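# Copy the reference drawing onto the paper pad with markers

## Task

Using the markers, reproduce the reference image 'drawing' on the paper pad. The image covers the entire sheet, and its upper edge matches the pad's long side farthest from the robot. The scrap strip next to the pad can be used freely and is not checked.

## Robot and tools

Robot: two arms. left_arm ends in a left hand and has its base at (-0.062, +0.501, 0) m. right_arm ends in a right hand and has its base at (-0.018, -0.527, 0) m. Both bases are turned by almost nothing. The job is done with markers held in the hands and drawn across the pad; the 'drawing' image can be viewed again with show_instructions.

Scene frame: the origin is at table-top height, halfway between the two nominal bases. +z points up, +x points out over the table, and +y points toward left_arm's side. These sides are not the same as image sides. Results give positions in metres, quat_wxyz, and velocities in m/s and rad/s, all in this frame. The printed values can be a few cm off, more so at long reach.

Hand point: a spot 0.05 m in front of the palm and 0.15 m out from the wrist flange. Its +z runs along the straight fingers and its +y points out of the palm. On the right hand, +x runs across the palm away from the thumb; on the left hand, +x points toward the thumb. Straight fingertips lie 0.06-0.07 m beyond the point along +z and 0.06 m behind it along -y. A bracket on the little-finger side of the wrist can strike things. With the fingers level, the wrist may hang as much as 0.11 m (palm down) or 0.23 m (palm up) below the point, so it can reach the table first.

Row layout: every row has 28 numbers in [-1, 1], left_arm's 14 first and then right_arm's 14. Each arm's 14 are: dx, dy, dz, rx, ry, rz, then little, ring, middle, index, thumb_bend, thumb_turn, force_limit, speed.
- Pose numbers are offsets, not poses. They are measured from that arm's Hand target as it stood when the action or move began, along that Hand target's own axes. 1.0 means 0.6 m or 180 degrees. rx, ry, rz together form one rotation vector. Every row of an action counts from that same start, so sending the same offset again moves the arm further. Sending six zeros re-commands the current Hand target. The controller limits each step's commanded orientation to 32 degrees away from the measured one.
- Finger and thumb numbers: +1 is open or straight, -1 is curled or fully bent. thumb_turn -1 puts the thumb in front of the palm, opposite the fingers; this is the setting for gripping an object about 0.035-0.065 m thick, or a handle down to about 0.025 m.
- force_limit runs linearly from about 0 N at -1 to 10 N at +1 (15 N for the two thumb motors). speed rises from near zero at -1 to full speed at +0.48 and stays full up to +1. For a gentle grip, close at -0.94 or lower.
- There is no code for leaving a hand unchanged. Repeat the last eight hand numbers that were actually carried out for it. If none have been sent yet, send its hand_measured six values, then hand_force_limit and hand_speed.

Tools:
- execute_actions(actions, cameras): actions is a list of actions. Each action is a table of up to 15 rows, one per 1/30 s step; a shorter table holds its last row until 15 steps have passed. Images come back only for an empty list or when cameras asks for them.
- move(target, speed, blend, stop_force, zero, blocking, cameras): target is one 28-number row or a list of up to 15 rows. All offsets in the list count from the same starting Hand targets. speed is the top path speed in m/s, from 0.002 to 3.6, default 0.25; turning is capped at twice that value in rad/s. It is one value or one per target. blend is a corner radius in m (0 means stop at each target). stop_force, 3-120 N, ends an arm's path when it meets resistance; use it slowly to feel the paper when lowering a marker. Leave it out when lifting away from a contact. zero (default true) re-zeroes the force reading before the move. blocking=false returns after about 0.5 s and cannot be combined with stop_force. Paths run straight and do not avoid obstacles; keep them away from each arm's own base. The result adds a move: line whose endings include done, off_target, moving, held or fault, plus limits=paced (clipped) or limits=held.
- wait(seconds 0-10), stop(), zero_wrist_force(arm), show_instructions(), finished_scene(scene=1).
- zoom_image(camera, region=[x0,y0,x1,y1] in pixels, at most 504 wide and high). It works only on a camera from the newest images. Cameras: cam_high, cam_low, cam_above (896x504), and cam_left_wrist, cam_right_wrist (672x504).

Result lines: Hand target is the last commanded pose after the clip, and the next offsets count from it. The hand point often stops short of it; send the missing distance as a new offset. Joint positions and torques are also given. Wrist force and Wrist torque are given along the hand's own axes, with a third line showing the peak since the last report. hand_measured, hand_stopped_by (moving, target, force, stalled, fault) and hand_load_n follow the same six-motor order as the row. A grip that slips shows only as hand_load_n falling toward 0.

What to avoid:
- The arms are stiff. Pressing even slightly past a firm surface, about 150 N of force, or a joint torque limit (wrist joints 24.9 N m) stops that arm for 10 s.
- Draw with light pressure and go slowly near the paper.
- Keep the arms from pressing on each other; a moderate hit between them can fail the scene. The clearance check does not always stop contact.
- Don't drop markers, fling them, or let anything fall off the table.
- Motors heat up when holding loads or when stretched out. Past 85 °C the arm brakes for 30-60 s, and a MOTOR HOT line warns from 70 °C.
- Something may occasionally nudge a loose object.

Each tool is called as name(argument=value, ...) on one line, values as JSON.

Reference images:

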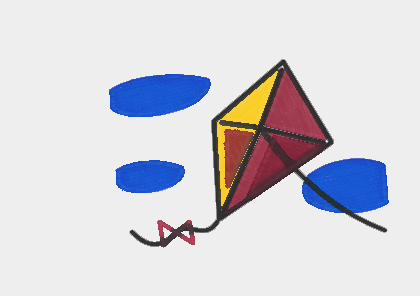

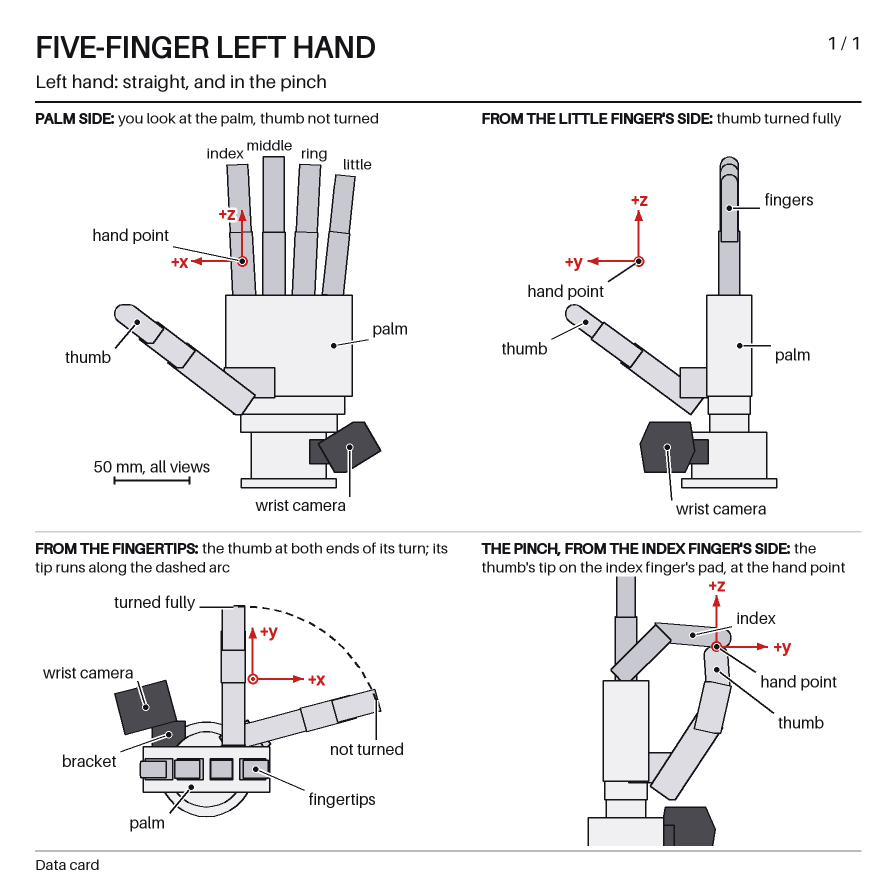

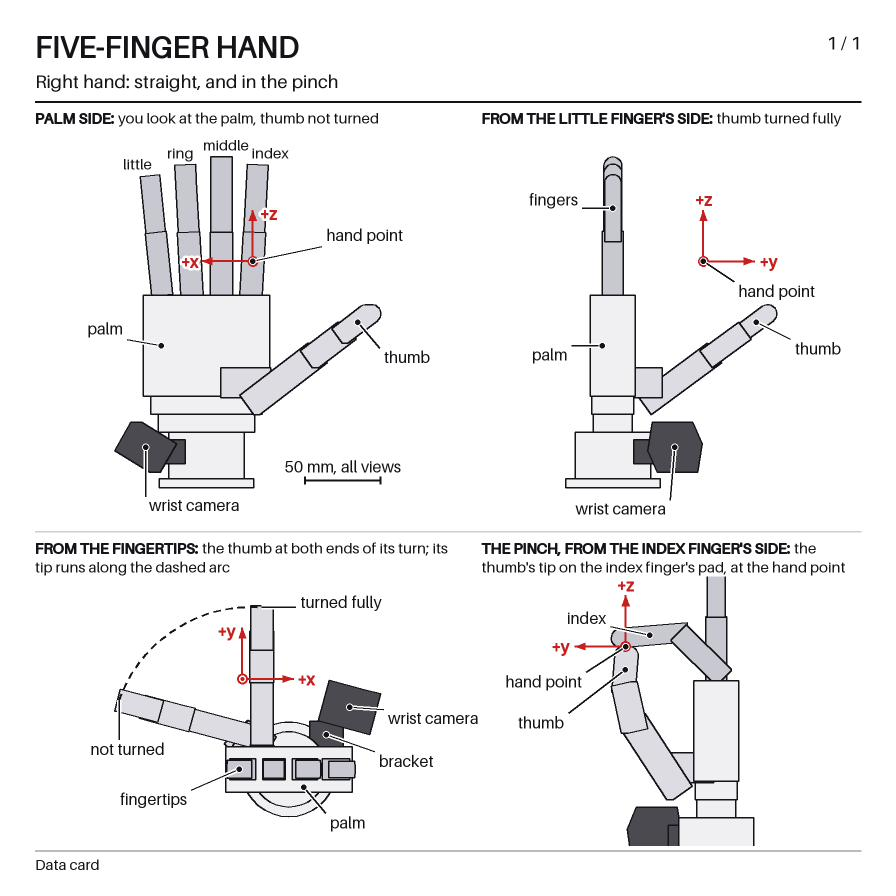

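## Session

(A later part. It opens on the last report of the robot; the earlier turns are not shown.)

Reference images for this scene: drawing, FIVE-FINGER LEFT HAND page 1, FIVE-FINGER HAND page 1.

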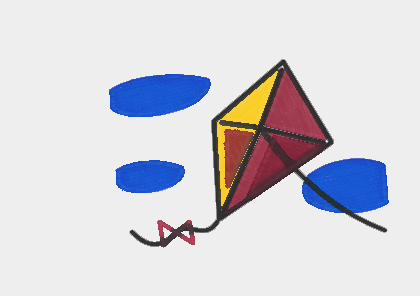

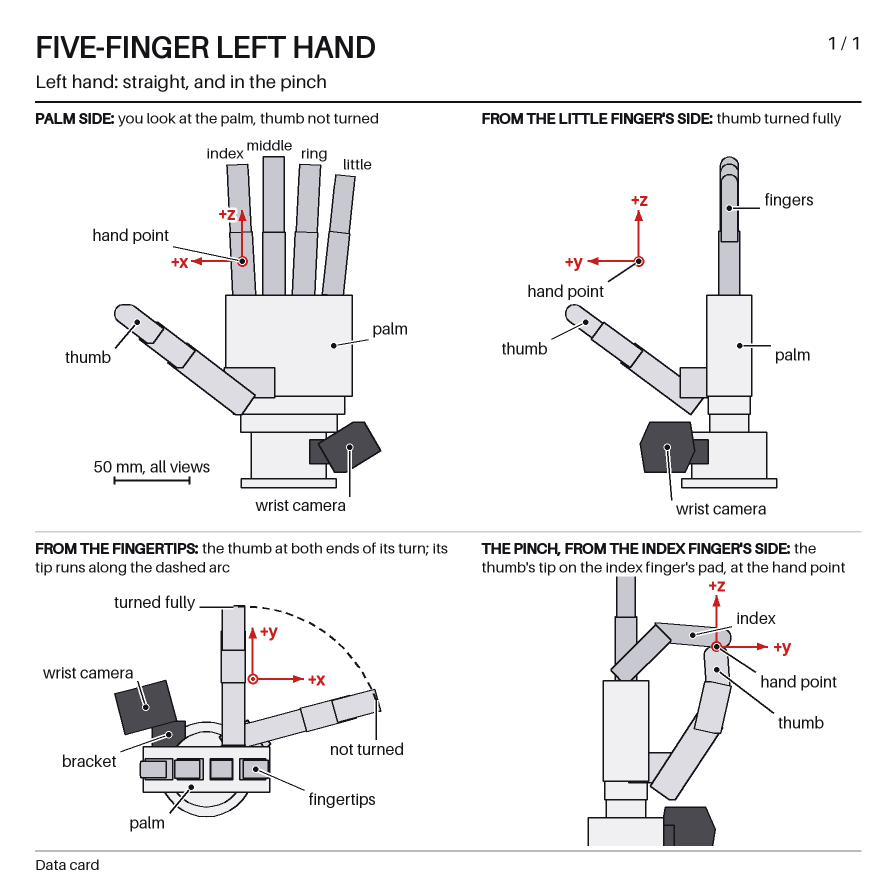

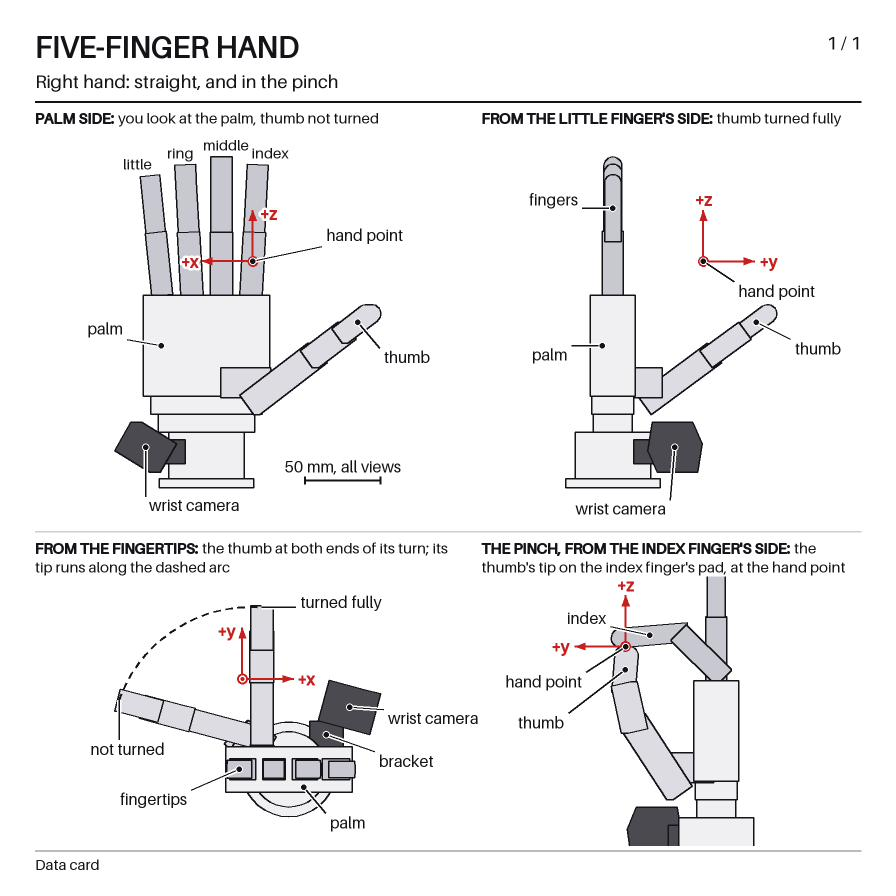

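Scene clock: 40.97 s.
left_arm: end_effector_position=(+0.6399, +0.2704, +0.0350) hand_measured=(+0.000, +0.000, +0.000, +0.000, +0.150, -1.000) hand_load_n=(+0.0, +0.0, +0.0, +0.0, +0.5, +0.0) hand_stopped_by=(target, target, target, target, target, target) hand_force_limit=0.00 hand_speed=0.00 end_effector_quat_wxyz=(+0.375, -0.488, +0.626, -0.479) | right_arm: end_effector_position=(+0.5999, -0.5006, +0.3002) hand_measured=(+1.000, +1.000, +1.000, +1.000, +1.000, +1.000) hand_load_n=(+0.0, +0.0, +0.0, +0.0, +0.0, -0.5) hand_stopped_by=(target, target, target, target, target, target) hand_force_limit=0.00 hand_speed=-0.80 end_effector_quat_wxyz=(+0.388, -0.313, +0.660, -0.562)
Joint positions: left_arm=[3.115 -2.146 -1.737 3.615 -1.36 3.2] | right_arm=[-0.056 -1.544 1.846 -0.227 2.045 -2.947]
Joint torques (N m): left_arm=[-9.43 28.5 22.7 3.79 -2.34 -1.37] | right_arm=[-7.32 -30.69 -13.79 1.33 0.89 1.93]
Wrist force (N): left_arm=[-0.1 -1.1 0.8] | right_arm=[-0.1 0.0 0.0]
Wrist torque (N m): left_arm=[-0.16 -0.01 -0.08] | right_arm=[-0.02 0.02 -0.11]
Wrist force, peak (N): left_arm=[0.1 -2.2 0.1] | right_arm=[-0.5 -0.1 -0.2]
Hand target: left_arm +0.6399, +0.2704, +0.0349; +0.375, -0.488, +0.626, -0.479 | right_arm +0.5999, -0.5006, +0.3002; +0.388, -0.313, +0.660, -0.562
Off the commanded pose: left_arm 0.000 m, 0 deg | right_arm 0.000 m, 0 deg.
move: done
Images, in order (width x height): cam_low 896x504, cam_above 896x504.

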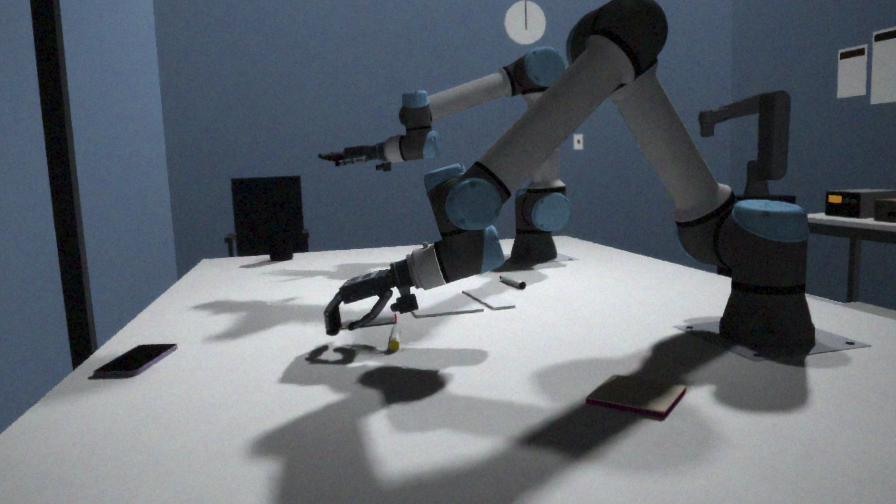

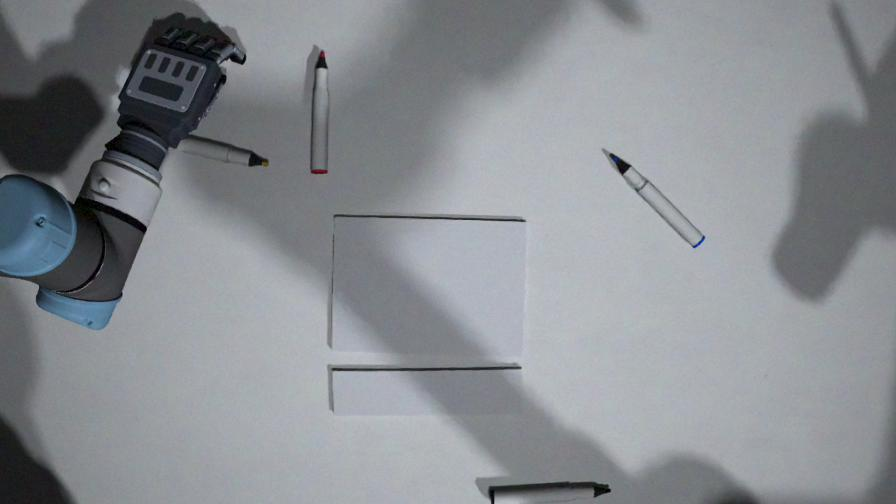

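move(target=[0,0.0563,0.0151,0,0,0, 0,0,0,0,0.15,-1, 0, 0, 0,0,0,0,0,0, 1,1,1,1,1,1, 0, -0.8], cameras=["cam_low"], speed=0.008, stop_force=3)

zoom_image(camera="cam_low", region=[280, 230, 460, 390])

Scene clock: 47.20 s.
left_arm: end_effector_position=(+0.6399, +0.2704, +0.0163) hand_measured=(+0.000, +0.000, +0.000, +0.000, +0.150, -1.000) hand_load_n=(+0.0, +0.5, +0.0, +0.0, +0.0, +0.0) hand_stopped_by=(target, target, target, target, target, target) hand_force_limit=0.00 hand_speed=0.00 end_effector_quat_wxyz=(+0.375, -0.488, +0.626, -0.479) | right_arm: end_effector_position=(+0.5999, -0.5006, +0.3002) hand_measured=(+1.000, +1.000, +1.000, +1.000, +1.000, +1.000) hand_load_n=(+0.0, +0.0, +0.0, +0.0, +0.0, +0.0) hand_stopped_by=(target, target, target, target, target, target) hand_force_limit=0.00 hand_speed=-0.80 end_effector_quat_wxyz=(+0.388, -0.313, +0.660, -0.562)
Joint positions: left_arm=[3.115 -2.177 -1.747 3.655 -1.36 3.2] | right_arm=[-0.056 -1.544 1.846 -0.227 2.045 -2.947]
Joint torques (N m): left_arm=[3.84 45.47 19.04 -2.74 0.4 0.42] | right_arm=[-6.81 -30.34 -14.04 1.24 0.9 1.91]
Wrist force (N): left_arm=[0.0 -4.9 -0.9] | right_arm=[-0.1 0.0 0.1]
Wrist torque (N m): left_arm=[-0.10 -0.07 0.01] | right_arm=[-0.01 0.02 -0.11]
Wrist force, peak (N): left_arm=[0.1 -9.4 -3.2] | right_arm=[-0.2 -0.1 -0.5]
Hand target: left_arm +0.6399, +0.2704, +0.0163; +0.375, -0.488, +0.626, -0.479 (not the last commanded pose) | right_arm +0.5999, -0.5006, +0.3002; +0.388, -0.313, +0.660, -0.562
Off the commanded pose: left_arm 0.016 m, 0 deg | right_arm 0.000 m, 0 deg.
move: contact (left_arm)
Images, in order (width x height): cam_low 896x504.

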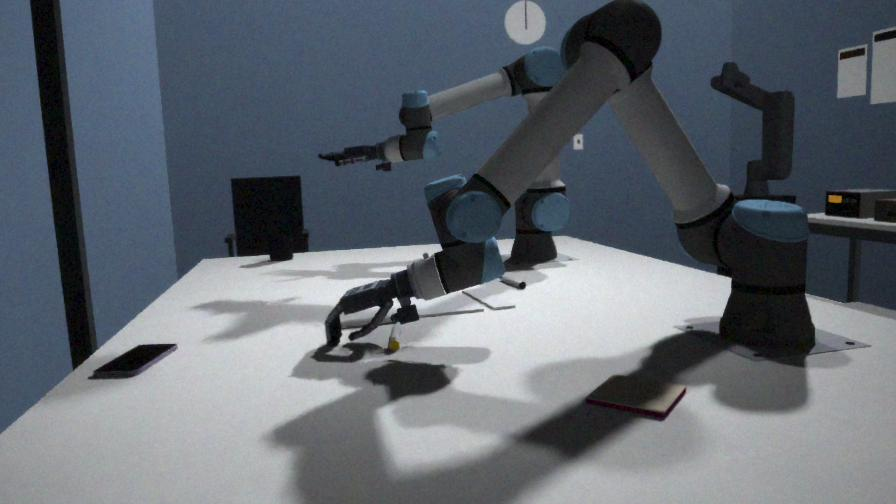

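Scaled by 2.800 from the camera's 896x504 image, which has a finer 1280x720 frame.

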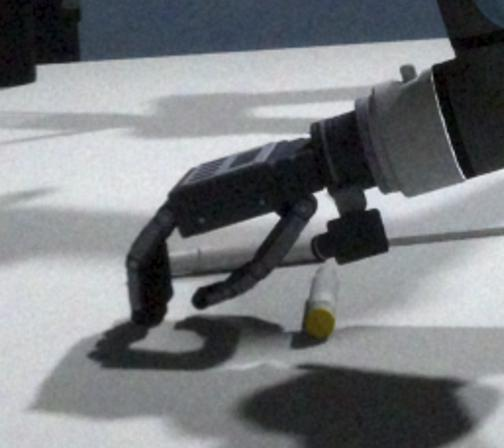

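move(target=[[0,-0.1025,-0.0275,0,0,0, 0,0,0,0,0.15,-1, 0, 0, 0,0,0,0,0,0, 1,1,1,1,1,1, 0, -0.8],[0.0170,-0.0632,-0.1743,0,-0.0268,-0.0072, 1,1,1,1,0.15,-1, 0, 0, 0,0,0,0,0,0, 1,1,1,1,1,1, 0, -0.8]], cameras=["cam_above", "cam_low"], speed=0.15)

zoom_image(camera="cam_above", region=[80, 0, 320, 220])

zoom_image(camera="cam_low", region=[280, 210, 560, 370])

Scene clock: 51.47 s.
left_arm: end_effector_position=(+0.5489, +0.2825, +0.0800) hand_measured=(+1.000, +1.000, +1.000, +1.000, +0.150, -1.000) hand_load_n=(+0.0, -0.5, +0.0, +0.0, +0.0, +0.0) hand_stopped_by=(target, target, target, target, target, target) hand_force_limit=0.00 hand_speed=0.00 end_effector_quat_wxyz=(+0.395, -0.515, +0.604, -0.462) | right_arm: end_effector_position=(+0.5999, -0.5006, +0.3002) hand_measured=(+1.000, +1.000, +1.000, +1.000, +1.000, +1.000) hand_load_n=(+0.0, +0.0, +0.0, +0.0, +0.0, +0.0) hand_stopped_by=(target, target, target, target, target, target) hand_force_limit=0.00 hand_speed=-0.80 end_effector_quat_wxyz=(+0.388, -0.313, +0.660, -0.562)
Joint positions: left_arm=[3.092 -1.899 -1.986 3.621 -1.466 3.171] | right_arm=[-0.056 -1.544 1.846 -0.227 2.045 -2.947]
Joint torques (N m): left_arm=[-9.08 38.25 11.05 1.97 -2.61 -1.32] | right_arm=[-6.74 -30.02 -14.92 1.23 0.93 1.93]
Wrist force (N): left_arm=[0.1 -0.9 0.8] | right_arm=[0.1 -0.1 -0.1]
Wrist torque (N m): left_arm=[-0.15 -0.07 0.04] | right_arm=[-0.02 0.00 -0.10]
Wrist force, peak (N): left_arm=[-0.2 -5.0 -1.2] | right_arm=[0.0 -0.1 -0.5]
Hand target: left_arm +0.5489, +0.2825, +0.0800; +0.395, -0.515, +0.604, -0.462 | right_arm +0.5999, -0.5006, +0.3002; +0.388, -0.313, +0.660, -0.562
Off the commanded pose: left_arm 0.000 m, 0 deg | right_arm 0.000 m, 0 deg.
move: done
Images, in order (width x height): cam_low 896x504, cam_above 896x504.

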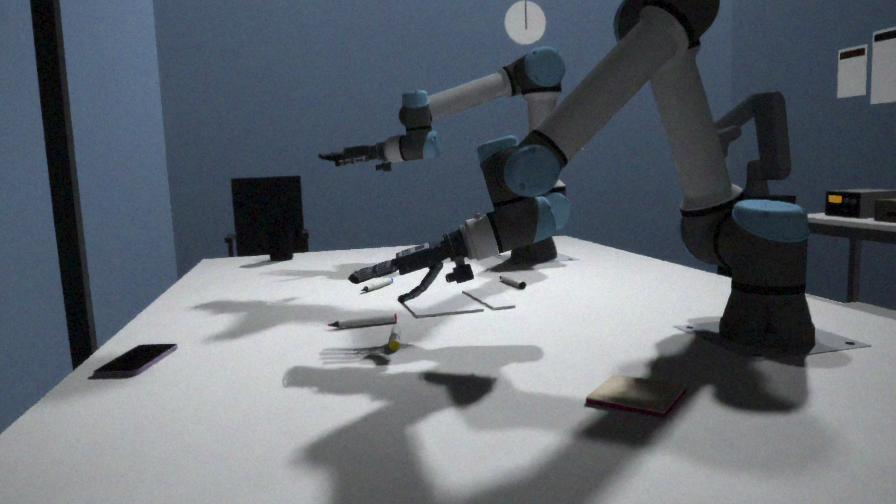

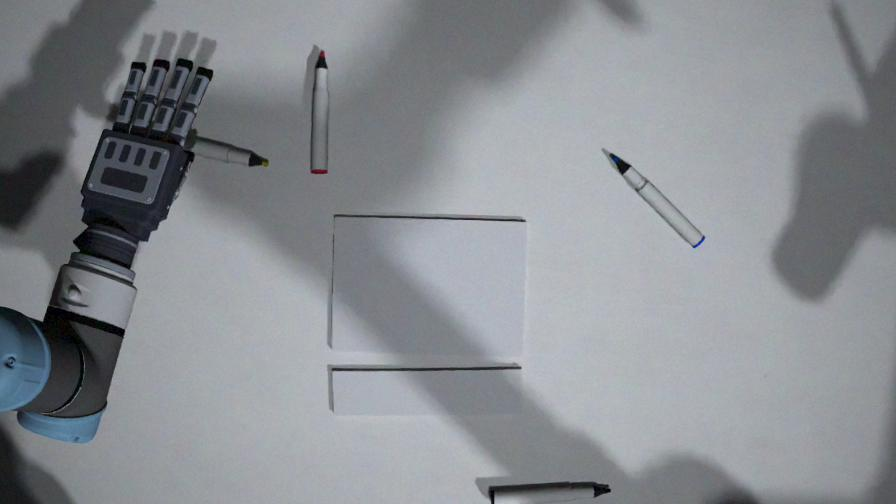

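Scaled by 2.100 from the camera's 896x504 image, which has a finer 1280x720 frame.

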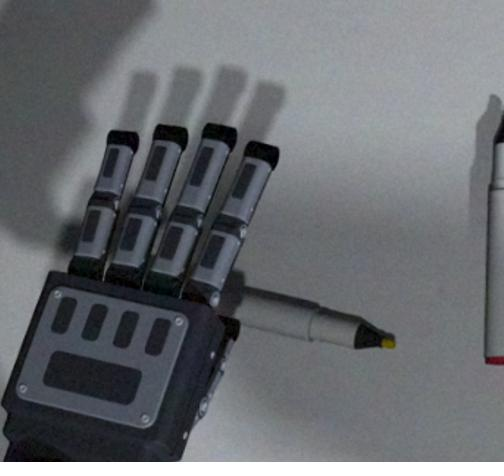

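Scaled by 1.800 from the camera's 896x504 image, which has a finer 1280x720 frame.

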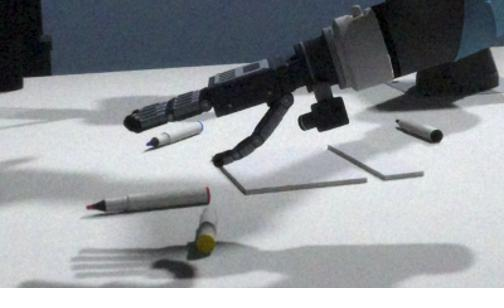

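move(target=[-0.005,0.0995,0.0279,0,0,0, 1,1,1,1,0.15,-1, 0, 0, 0,0,0,0,0,0, 1,1,1,1,1,1, 0, -0.8], cameras=["cam_above", "cam_low"], speed=0.03, stop_force=4)

zoom_image(camera="cam_above", region=[80, 0, 320, 220])

zoom_image(camera="cam_low", region=[320, 250, 500, 370])

Scene clock: 55.60 s.
left_arm: end_effector_position=(+0.5501, +0.2854, +0.0180) hand_measured=(+1.000, +1.000, +1.000, +1.000, +0.150, -1.000) hand_load_n=(+0.0, +0.0, +0.0, +0.0, +0.0, +0.0) hand_stopped_by=(target, target, target, target, target, target) hand_force_limit=0.00 hand_speed=0.00 end_effector_quat_wxyz=(+0.395, -0.515, +0.604, -0.462) | right_arm: end_effector_position=(+0.5999, -0.5006, +0.3002) hand_measured=(+1.000, +1.000, +1.000, +1.000, +1.000, +1.000) hand_load_n=(+0.0, +0.0, +0.0, +0.0, +0.0, +0.0) hand_stopped_by=(target, target, target, target, target, target) hand_force_limit=0.00 hand_speed=-0.80 end_effector_quat_wxyz=(+0.388, -0.313, +0.660, -0.562)
Joint positions: left_arm=[3.099 -2.017 -2.029 3.782 -1.459 3.173] | right_arm=[-0.056 -1.544 1.846 -0.227 2.045 -2.947]
Joint torques (N m): left_arm=[10.85 22.56 5.35 3.84 2.3 1.38] | right_arm=[-7.49 -29.98 -15.3 1.31 0.73 2.03]
Wrist force (N): left_arm=[-0.1 -1.0 0.7] | right_arm=[0.0 0.0 -0.1]
Wrist torque (N m): left_arm=[-0.15 -0.01 -0.09] | right_arm=[0.00 0.02 -0.10]
Wrist force, peak (N): left_arm=[-0.7 -0.9 1.1] | right_arm=[-0.3 -0.1 -0.4]
Hand target: left_arm +0.5501, +0.2854, +0.0180; +0.395, -0.515, +0.604, -0.462 | right_arm +0.5999, -0.5006, +0.3002; +0.388, -0.313, +0.660, -0.562
Off the commanded pose: left_arm 0.000 m, 0 deg | right_arm 0.000 m, 0 deg.
move: done
Images, in order (width x height): cam_low 896x504, cam_above 896x504.

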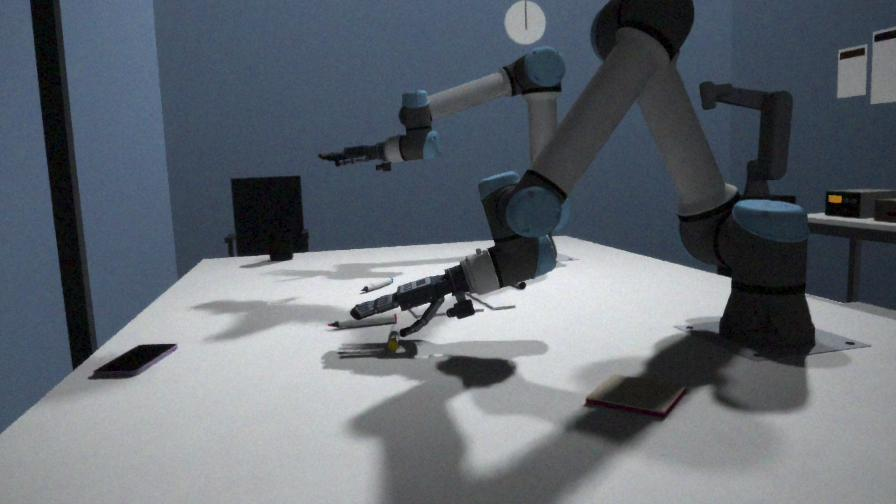

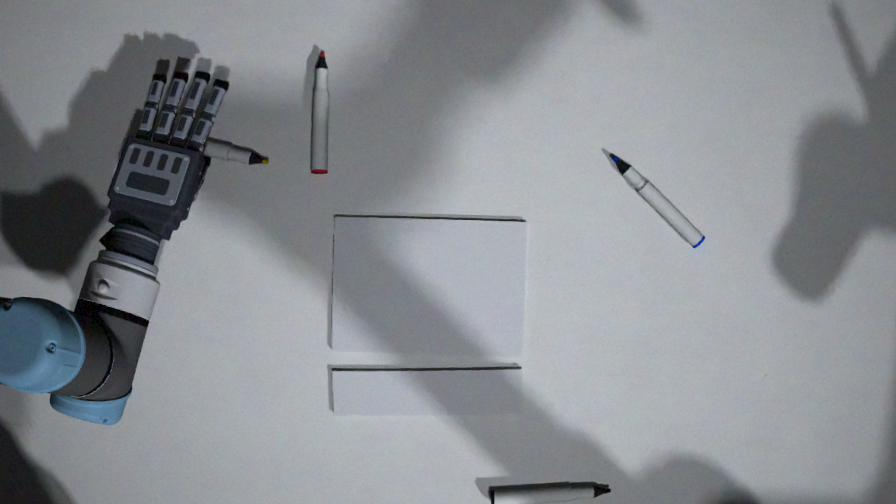

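Scaled by 2.100 from the camera's 896x504 image, which has a finer 1280x720 frame.

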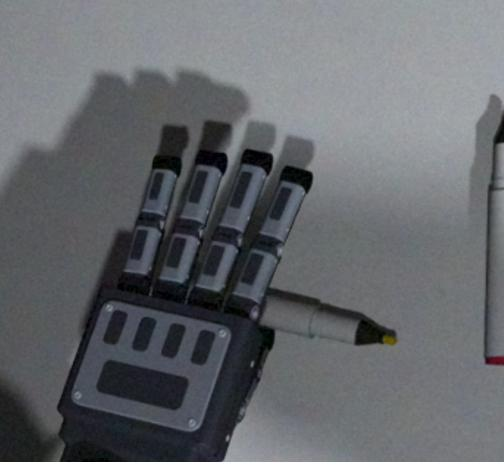

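Scaled by 2.800 from the camera's 896x504 image, which has a finer 1280x720 frame.

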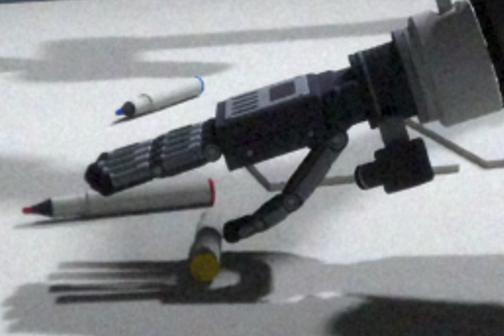

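move(target=[0,0,0,0,0,0, 0.2,0.2,-0.3,-0.3,0.15,-1, -0.2, -0.85, 0,0,0,0,0,0, 1,1,1,1,1,1, 0, -0.8], cameras=["cam_above", "cam_low"])

zoom_image(camera="cam_above", region=[80, 0, 320, 220])

zoom_image(camera="cam_low", region=[320, 250, 500, 370])

Scene clock: 58.93 s.
left_arm: end_effector_position=(+0.5501, +0.2854, +0.0180) hand_measured=(+0.200, +0.200, +0.000, -0.014, +0.150, -1.000) hand_load_n=(+0.0, +0.0, +3.5, +4.0, +2.0, +0.0) hand_stopped_by=(target, target, force, force, target, target) hand_force_limit=-0.20 hand_speed=-0.85 end_effector_quat_wxyz=(+0.395, -0.515, +0.604, -0.462) | right_arm: end_effector_position=(+0.5999, -0.5006, +0.3002) hand_measured=(+1.000, +1.000, +1.000, +1.000, +1.000, +1.000) hand_load_n=(+0.0, +0.0, +0.0, +0.0, +0.0, +0.0) hand_stopped_by=(target, target, target, target, target, target) hand_force_limit=0.00 hand_speed=-0.80 end_effector_quat_wxyz=(+0.388, -0.313, +0.660, -0.562)
Joint positions: left_arm=[3.099 -2.017 -2.029 3.782 -1.459 3.173] | right_arm=[-0.056 -1.544 1.846 -0.227 2.045 -2.947]
Joint torques (N m): left_arm=[8.91 23.06 10.72 1.21 2.11 1.24] | right_arm=[-6.24 -30.45 -16.02 1.35 0.84 1.77]
Wrist force (N): left_arm=[-0.1 -3.2 -0.4] | right_arm=[-0.2 0.2 -0.1]
Wrist torque (N m): left_arm=[-0.12 -0.01 -0.08] | right_arm=[0.04 0.03 -0.11]
Wrist force, peak (N): left_arm=[0.1 -3.7 -0.2] | right_arm=[-0.5 0.0 0.0]
Hand target: left_arm +0.5501, +0.2854, +0.0180; +0.395, -0.515, +0.604, -0.462 | right_arm +0.5999, -0.5006, +0.3002; +0.388, -0.313, +0.660, -0.562
Off the commanded pose: left_arm 0.000 m, 0 deg | right_arm 0.000 m, 0 deg.
move: done
Images, in order (width x height): cam_low 896x504, cam_above 896x504.

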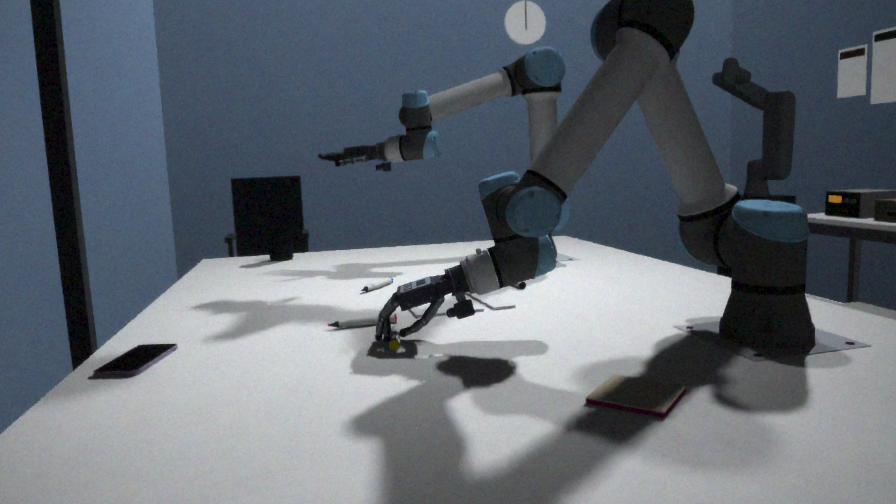

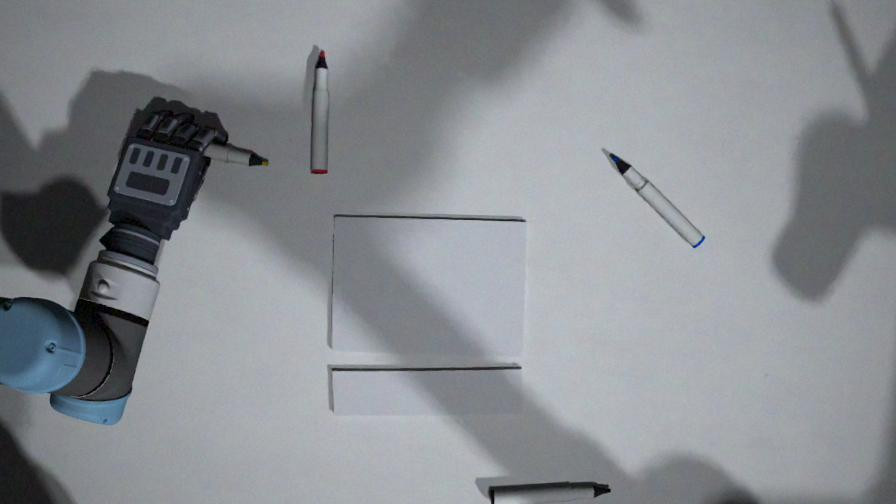

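Scaled by 2.100 from the camera's 896x504 image, which has a finer 1280x720 frame.

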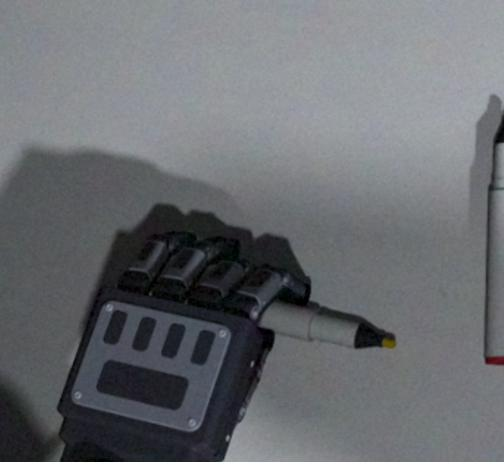

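Scaled by 2.800 from the camera's 896x504 image, which has a finer 1280x720 frame.

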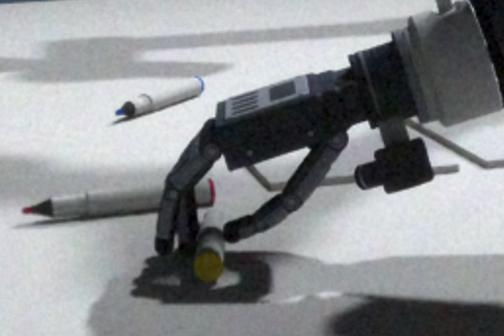

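move(target=[0,0,0,0,0,0, -0.2,-0.2,-0.3,-0.3,0.15,-1, -0.7, -0.9, 0,0,0,0,0,0, 1,1,1,1,1,1, 0, -0.8], cameras=[])

Scene clock: 60.37 s.
left_arm: end_effector_position=(+0.5501, +0.2854, +0.0180) hand_measured=(-0.070, -0.004, +0.000, -0.014, +0.150, -1.000) hand_load_n=(+1.5, +1.0, +2.5, +4.0, +3.0, +0.5) hand_stopped_by=(force, force, force, force, target, target) hand_force_limit=-0.70 hand_speed=-0.90 end_effector_quat_wxyz=(+0.395, -0.515, +0.604, -0.462) | right_arm: end_effector_position=(+0.5999, -0.5006, +0.3002) hand_measured=(+1.000, +1.000, +1.000, +1.000, +1.000, +1.000) hand_load_n=(+0.0, +0.0, +0.0, +0.0, +0.0, -0.5) hand_stopped_by=(target, target, target, target, target, target) hand_force_limit=0.00 hand_speed=-0.80 end_effector_quat_wxyz=(+0.388, -0.313, +0.660, -0.562)
Joint positions: left_arm=[3.099 -2.017 -2.029 3.782 -1.459 3.173] | right_arm=[-0.056 -1.544 1.846 -0.227 2.045 -2.947]
Joint torques (N m): left_arm=[8.76 23.03 13.66 -0.17 1.67 1.11] | right_arm=[-7.1 -29.21 -15.85 1.05 0.78 2.12]
Wrist force (N): left_arm=[-0.4 -4.4 -0.2] | right_arm=[-0.1 -0.2 -0.2]
Wrist torque (N m): left_arm=[-0.14 0.01 -0.02] | right_arm=[-0.02 0.03 -0.11]
Wrist force, peak (N): left_arm=[-0.4 -4.8 -0.5] | right_arm=[-0.4 -0.3 -0.3]
Hand target: left_arm +0.5501, +0.2854, +0.0180; +0.395, -0.515, +0.604, -0.462 | right_arm +0.5999, -0.5006, +0.3002; +0.388, -0.313, +0.660, -0.562
Off the commanded pose: left_arm 0.000 m, 0 deg | right_arm 0.000 m, 0 deg.
move: done
No camera images: "cameras" was empty.

move(target=[0,0,0,0,0,0, -0.2,-0.2,-0.35,-0.35,0.15,-1, 0.05, -0.92, 0,0,0,0,0,0, 1,1,1,1,1,1, 0, -0.8], cameras=[])

Scene clock: 61.13 s.
left_arm: end_effector_position=(+0.5501, +0.2854, +0.0180) hand_measured=(-0.070, -0.004, -0.006, -0.018, +0.150, -1.000) hand_load_n=(+0.5, +0.0, +7.0, +6.5, +4.0, +0.5) hand_stopped_by=(force, force, force, force, target, target) hand_force_limit=0.05 hand_speed=-0.92 end_effector_quat_wxyz=(+0.395, -0.515, +0.604, -0.462) | right_arm: end_effector_position=(+0.5999, -0.5006, +0.3002) hand_measured=(+1.000, +1.000, +1.000, +1.000, +1.000, +1.000) hand_load_n=(+0.0, +0.0, +0.0, +0.0, +0.0, -0.5) hand_stopped_by=(target, target, target, target, target, target) hand_force_limit=0.00 hand_speed=-0.80 end_effector_quat_wxyz=(+0.388, -0.313, +0.660, -0.562)
Joint positions: left_arm=[3.099 -2.017 -2.029 3.782 -1.459 3.173] | right_arm=[-0.056 -1.544 1.846 -0.227 2.045 -2.947]
Joint torques (N m): left_arm=[8.6 23.64 15.71 -1 1.44 1.28] | right_arm=[-7.29 -29.55 -16.26 1.15 0.69 1.92]
Wrist force (N): left_arm=[0.1 -6.9 1.2] | right_arm=[-0.1 -0.1 -0.3]
Wrist torque (N m): left_arm=[-0.12 -0.01 0.00] | right_arm=[0.00 0.03 -0.11]
Wrist force, peak (N): left_arm=[0.0 -7.5 1.3] | right_arm=[-0.3 -0.1 -0.1]
Hand target: left_arm +0.5501, +0.2854, +0.0180; +0.395, -0.515, +0.604, -0.462 | right_arm +0.5999, -0.5006, +0.3002; +0.388, -0.313, +0.660, -0.562
Off the commanded pose: left_arm 0.000 m, 0 deg | right_arm 0.000 m, 0 deg.
move: done
No camera images: "cameras" was empty.

move(target=[0,-0.161,-0.0431,0,0,0, -0.2,-0.2,-0.35,-0.35,0.15,-1, 0.05, -0.92, 0,0,0,0,0,0, 1,1,1,1,1,1, 0, -0.8], cameras=["cam_above", "cam_low", "cam_left_wrist"], speed=0.06)

zoom_image(camera="cam_above", region=[80, 0, 320, 220])

zoom_image(camera="cam_low", region=[320, 210, 500, 330])

Scene clock: 63.73 s.
left_arm: end_effector_position=(+0.5502, +0.2852, +0.1180) hand_measured=(-0.070, -0.004, -0.006, -0.018, +0.152, -1.000) hand_load_n=(+0.5, +0.0, +6.0, +5.0, +6.5, +0.0) hand_stopped_by=(force, force, force, force, target, target) hand_force_limit=0.05 hand_speed=-0.92 end_effector_quat_wxyz=(+0.395, -0.515, +0.604, -0.462) | right_arm: end_effector_position=(+0.5999, -0.5006, +0.3002) hand_measured=(+1.000, +1.000, +1.000, +1.000, +1.000, +1.000) hand_load_n=(+0.0, +0.0, +0.0, +0.0, +0.0, +0.0) hand_stopped_by=(target, target, target, target, target, target) hand_force_limit=0.00 hand_speed=-0.80 end_effector_quat_wxyz=(+0.388, -0.313, +0.660, -0.562)
Joint positions: left_arm=[3.099 -1.838 -1.947 3.52 -1.459 3.173] | right_arm=[-0.056 -1.544 1.846 -0.227 2.045 -2.947]
Joint torques (N m): left_arm=[-6.2 37.34 23.4 -2.04 -2.05 0.24] | right_arm=[-7.1 -30.21 -15.87 1.24 0.71 1.83]
Wrist force (N): left_arm=[-0.2 -0.9 0.7] | right_arm=[0.0 -0.2 -0.1]
Wrist torque (N m): left_arm=[-0.14 -0.02 -0.09] | right_arm=[-0.02 0.02 -0.11]
Wrist force, peak (N): left_arm=[-0.2 -7.2 1.1] | right_arm=[-0.4 -0.1 -0.2]
Hand target: left_arm +0.5502, +0.2853, +0.1180; +0.395, -0.515, +0.604, -0.462 | right_arm +0.5999, -0.5006, +0.3002; +0.388, -0.313, +0.660, -0.562
Off the commanded pose: left_arm 0.000 m, 0 deg | right_arm 0.000 m, 0 deg.
move: done
Images, in order (width x height): cam_low 896x504, cam_above 896x504, cam_left_wrist 672x504.

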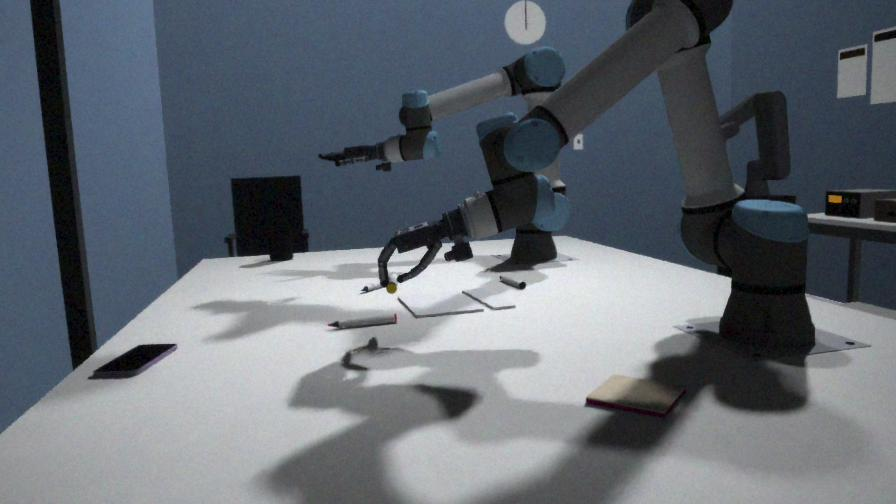

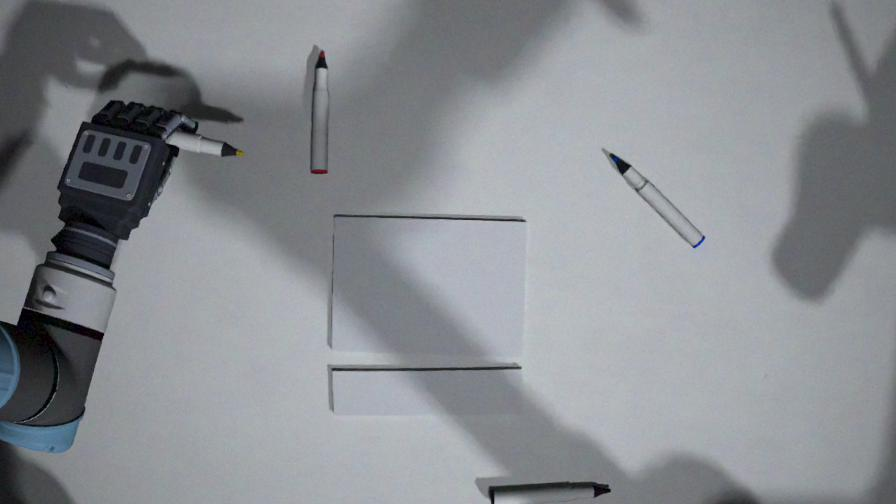

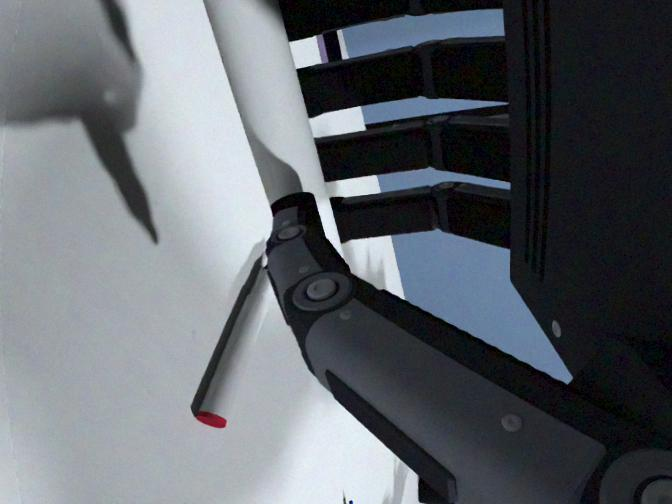

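Scaled by 2.100 from the camera's 896x504 image, which has a finer 1280x720 frame.

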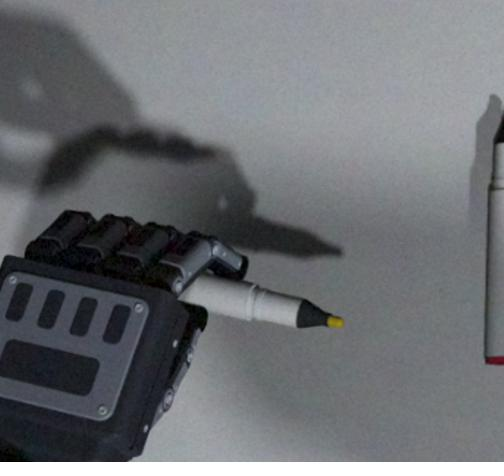

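Scaled by 2.800 from the camera's 896x504 image, which has a finer 1280x720 frame.

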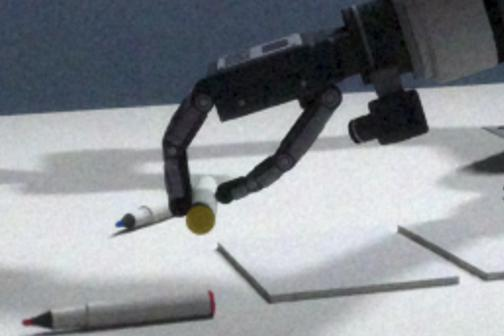

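move(target=[[0,-0.161,-0.0431,0.1777,0.1337,0.5250, -0.2,-0.2,-0.35,-0.35,0.15,-1, 0.05, -0.92, 0,0,0,0,0,0, 1,1,1,1,1,1, 0, -0.8],[0.5052,0.0167,-0.3328,0.1777,0.1337,0.5250, -0.2,-0.2,-0.35,-0.35,0.15,-1, 0.05, -0.92, 0,0,0,0,0,0, 1,1,1,1,1,1, 0, -0.8]], cameras=["cam_above", "cam_low", "cam_high", "cam_left_wrist"], speed=0.25)

zoom_image(camera="cam_low", region=[340, 150, 560, 330])

zoom_image(camera="cam_high", region=[300, 100, 480, 260])

Scene clock: 72.90 s.
left_arm: end_effector_position=(+0.3097, +0.0164, +0.1599) hand_measured=(-0.070, -0.004, -0.006, -0.018, +0.152, -1.000) hand_load_n=(+0.5, +0.0, +6.0, +5.0, +6.0, +0.0) hand_stopped_by=(force, force, force, force, target, target) hand_force_limit=0.05 hand_speed=-0.92 end_effector_quat_wxyz=(+0.594, +0.293, +0.707, -0.246) | right_arm: end_effector_position=(+0.5999, -0.5006, +0.3002) hand_measured=(+1.000, +1.000, +1.000, +1.000, +1.000, +1.000) hand_load_n=(+0.0, +0.0, +0.0, +0.0, +0.0, -0.5) hand_stopped_by=(target, target, target, target, target, target) hand_force_limit=0.00 hand_speed=-0.80 end_effector_quat_wxyz=(+0.388, -0.313, +0.660, -0.562)
Joint positions: left_arm=[2.337 -1.761 -2.066 3.654 -1.589 4.709] | right_arm=[-0.056 -1.544 1.846 -0.227 2.045 -2.947]
Joint torques (N m): left_arm=[-10.05 16.1 22.43 -1.84 -2.87 -1.28] | right_arm=[-6.46 -28.93 -18.22 1.13 0.84 1.77]
Wrist force (N): left_arm=[-1.4 -0.7 0.0] | right_arm=[0.0 0.0 -0.1]
Wrist torque (N m): left_arm=[-0.17 0.11 -0.05] | right_arm=[0.00 0.02 -0.11]
Wrist force, peak (N): left_arm=[-1.5 -2.5 0.0] | right_arm=[-0.1 0.3 -0.5]
Hand target: left_arm +0.3097, +0.0164, +0.1599; +0.594, +0.293, +0.707, -0.246 | right_arm +0.5999, -0.5006, +0.3002; +0.388, -0.313, +0.660, -0.562
Off the commanded pose: left_arm 0.000 m, 0 deg | right_arm 0.000 m, 0 deg.
move: done
Images, in order (width x height): cam_high 896x504, cam_low 896x504, cam_above 896x504, cam_left_wrist 672x504.

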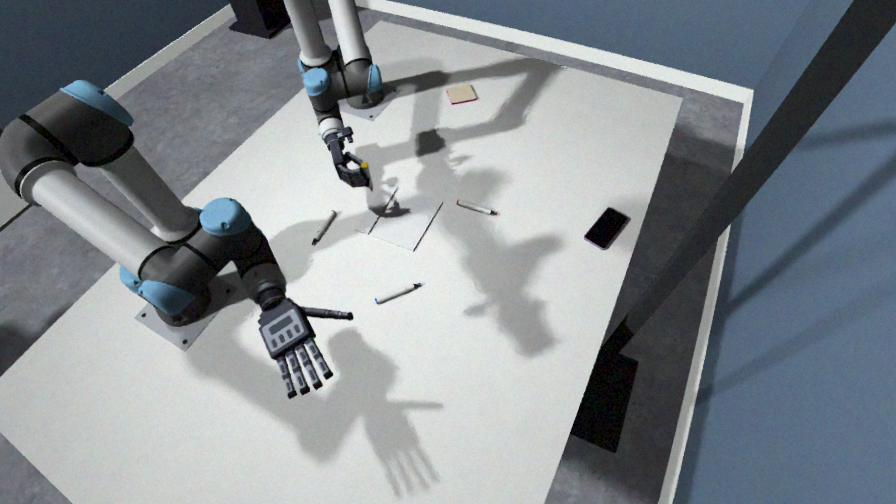

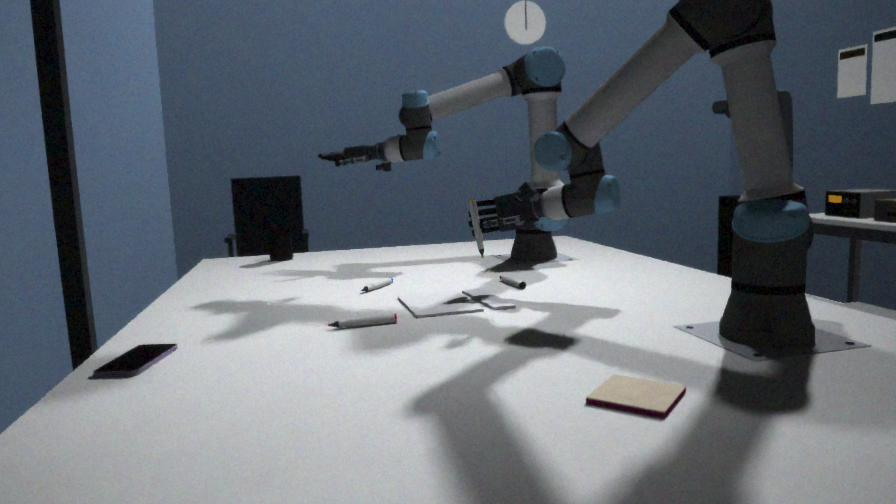

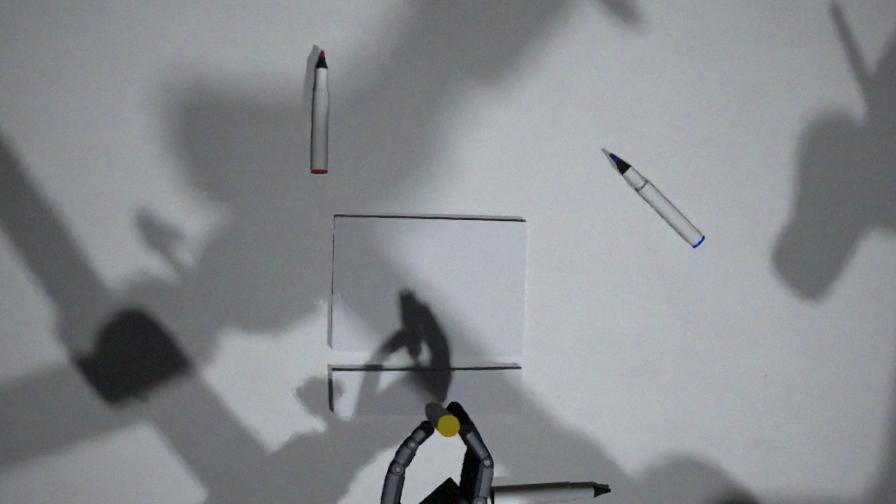

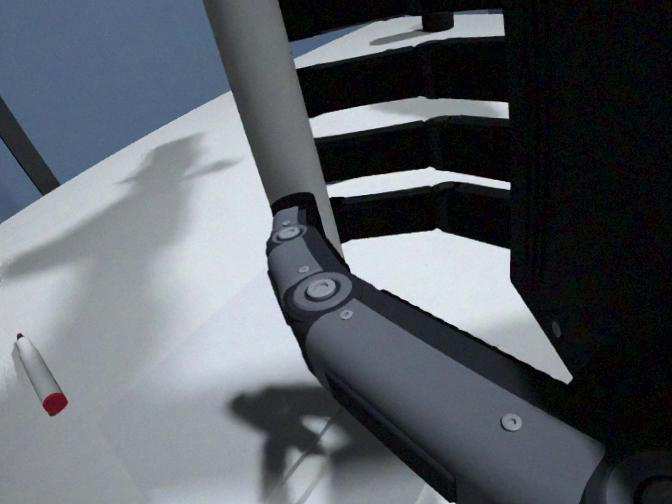

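Scaled by 2.291 from the camera's 896x504 image, which has a finer 1280x720 frame.

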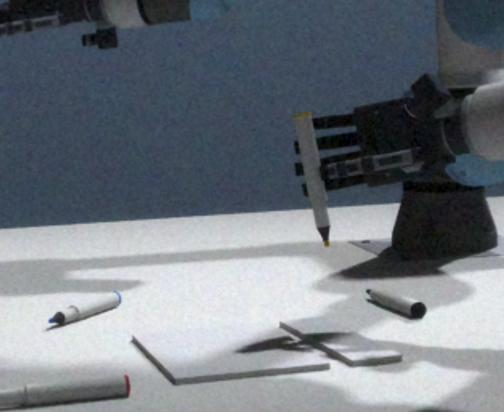

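Scaled by 2.800 from the camera's 896x504 image, which has a finer 1280x720 frame.

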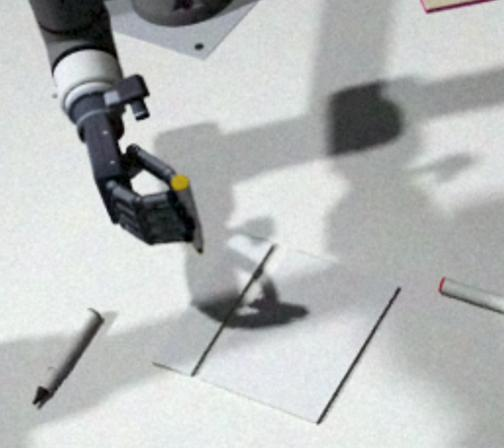

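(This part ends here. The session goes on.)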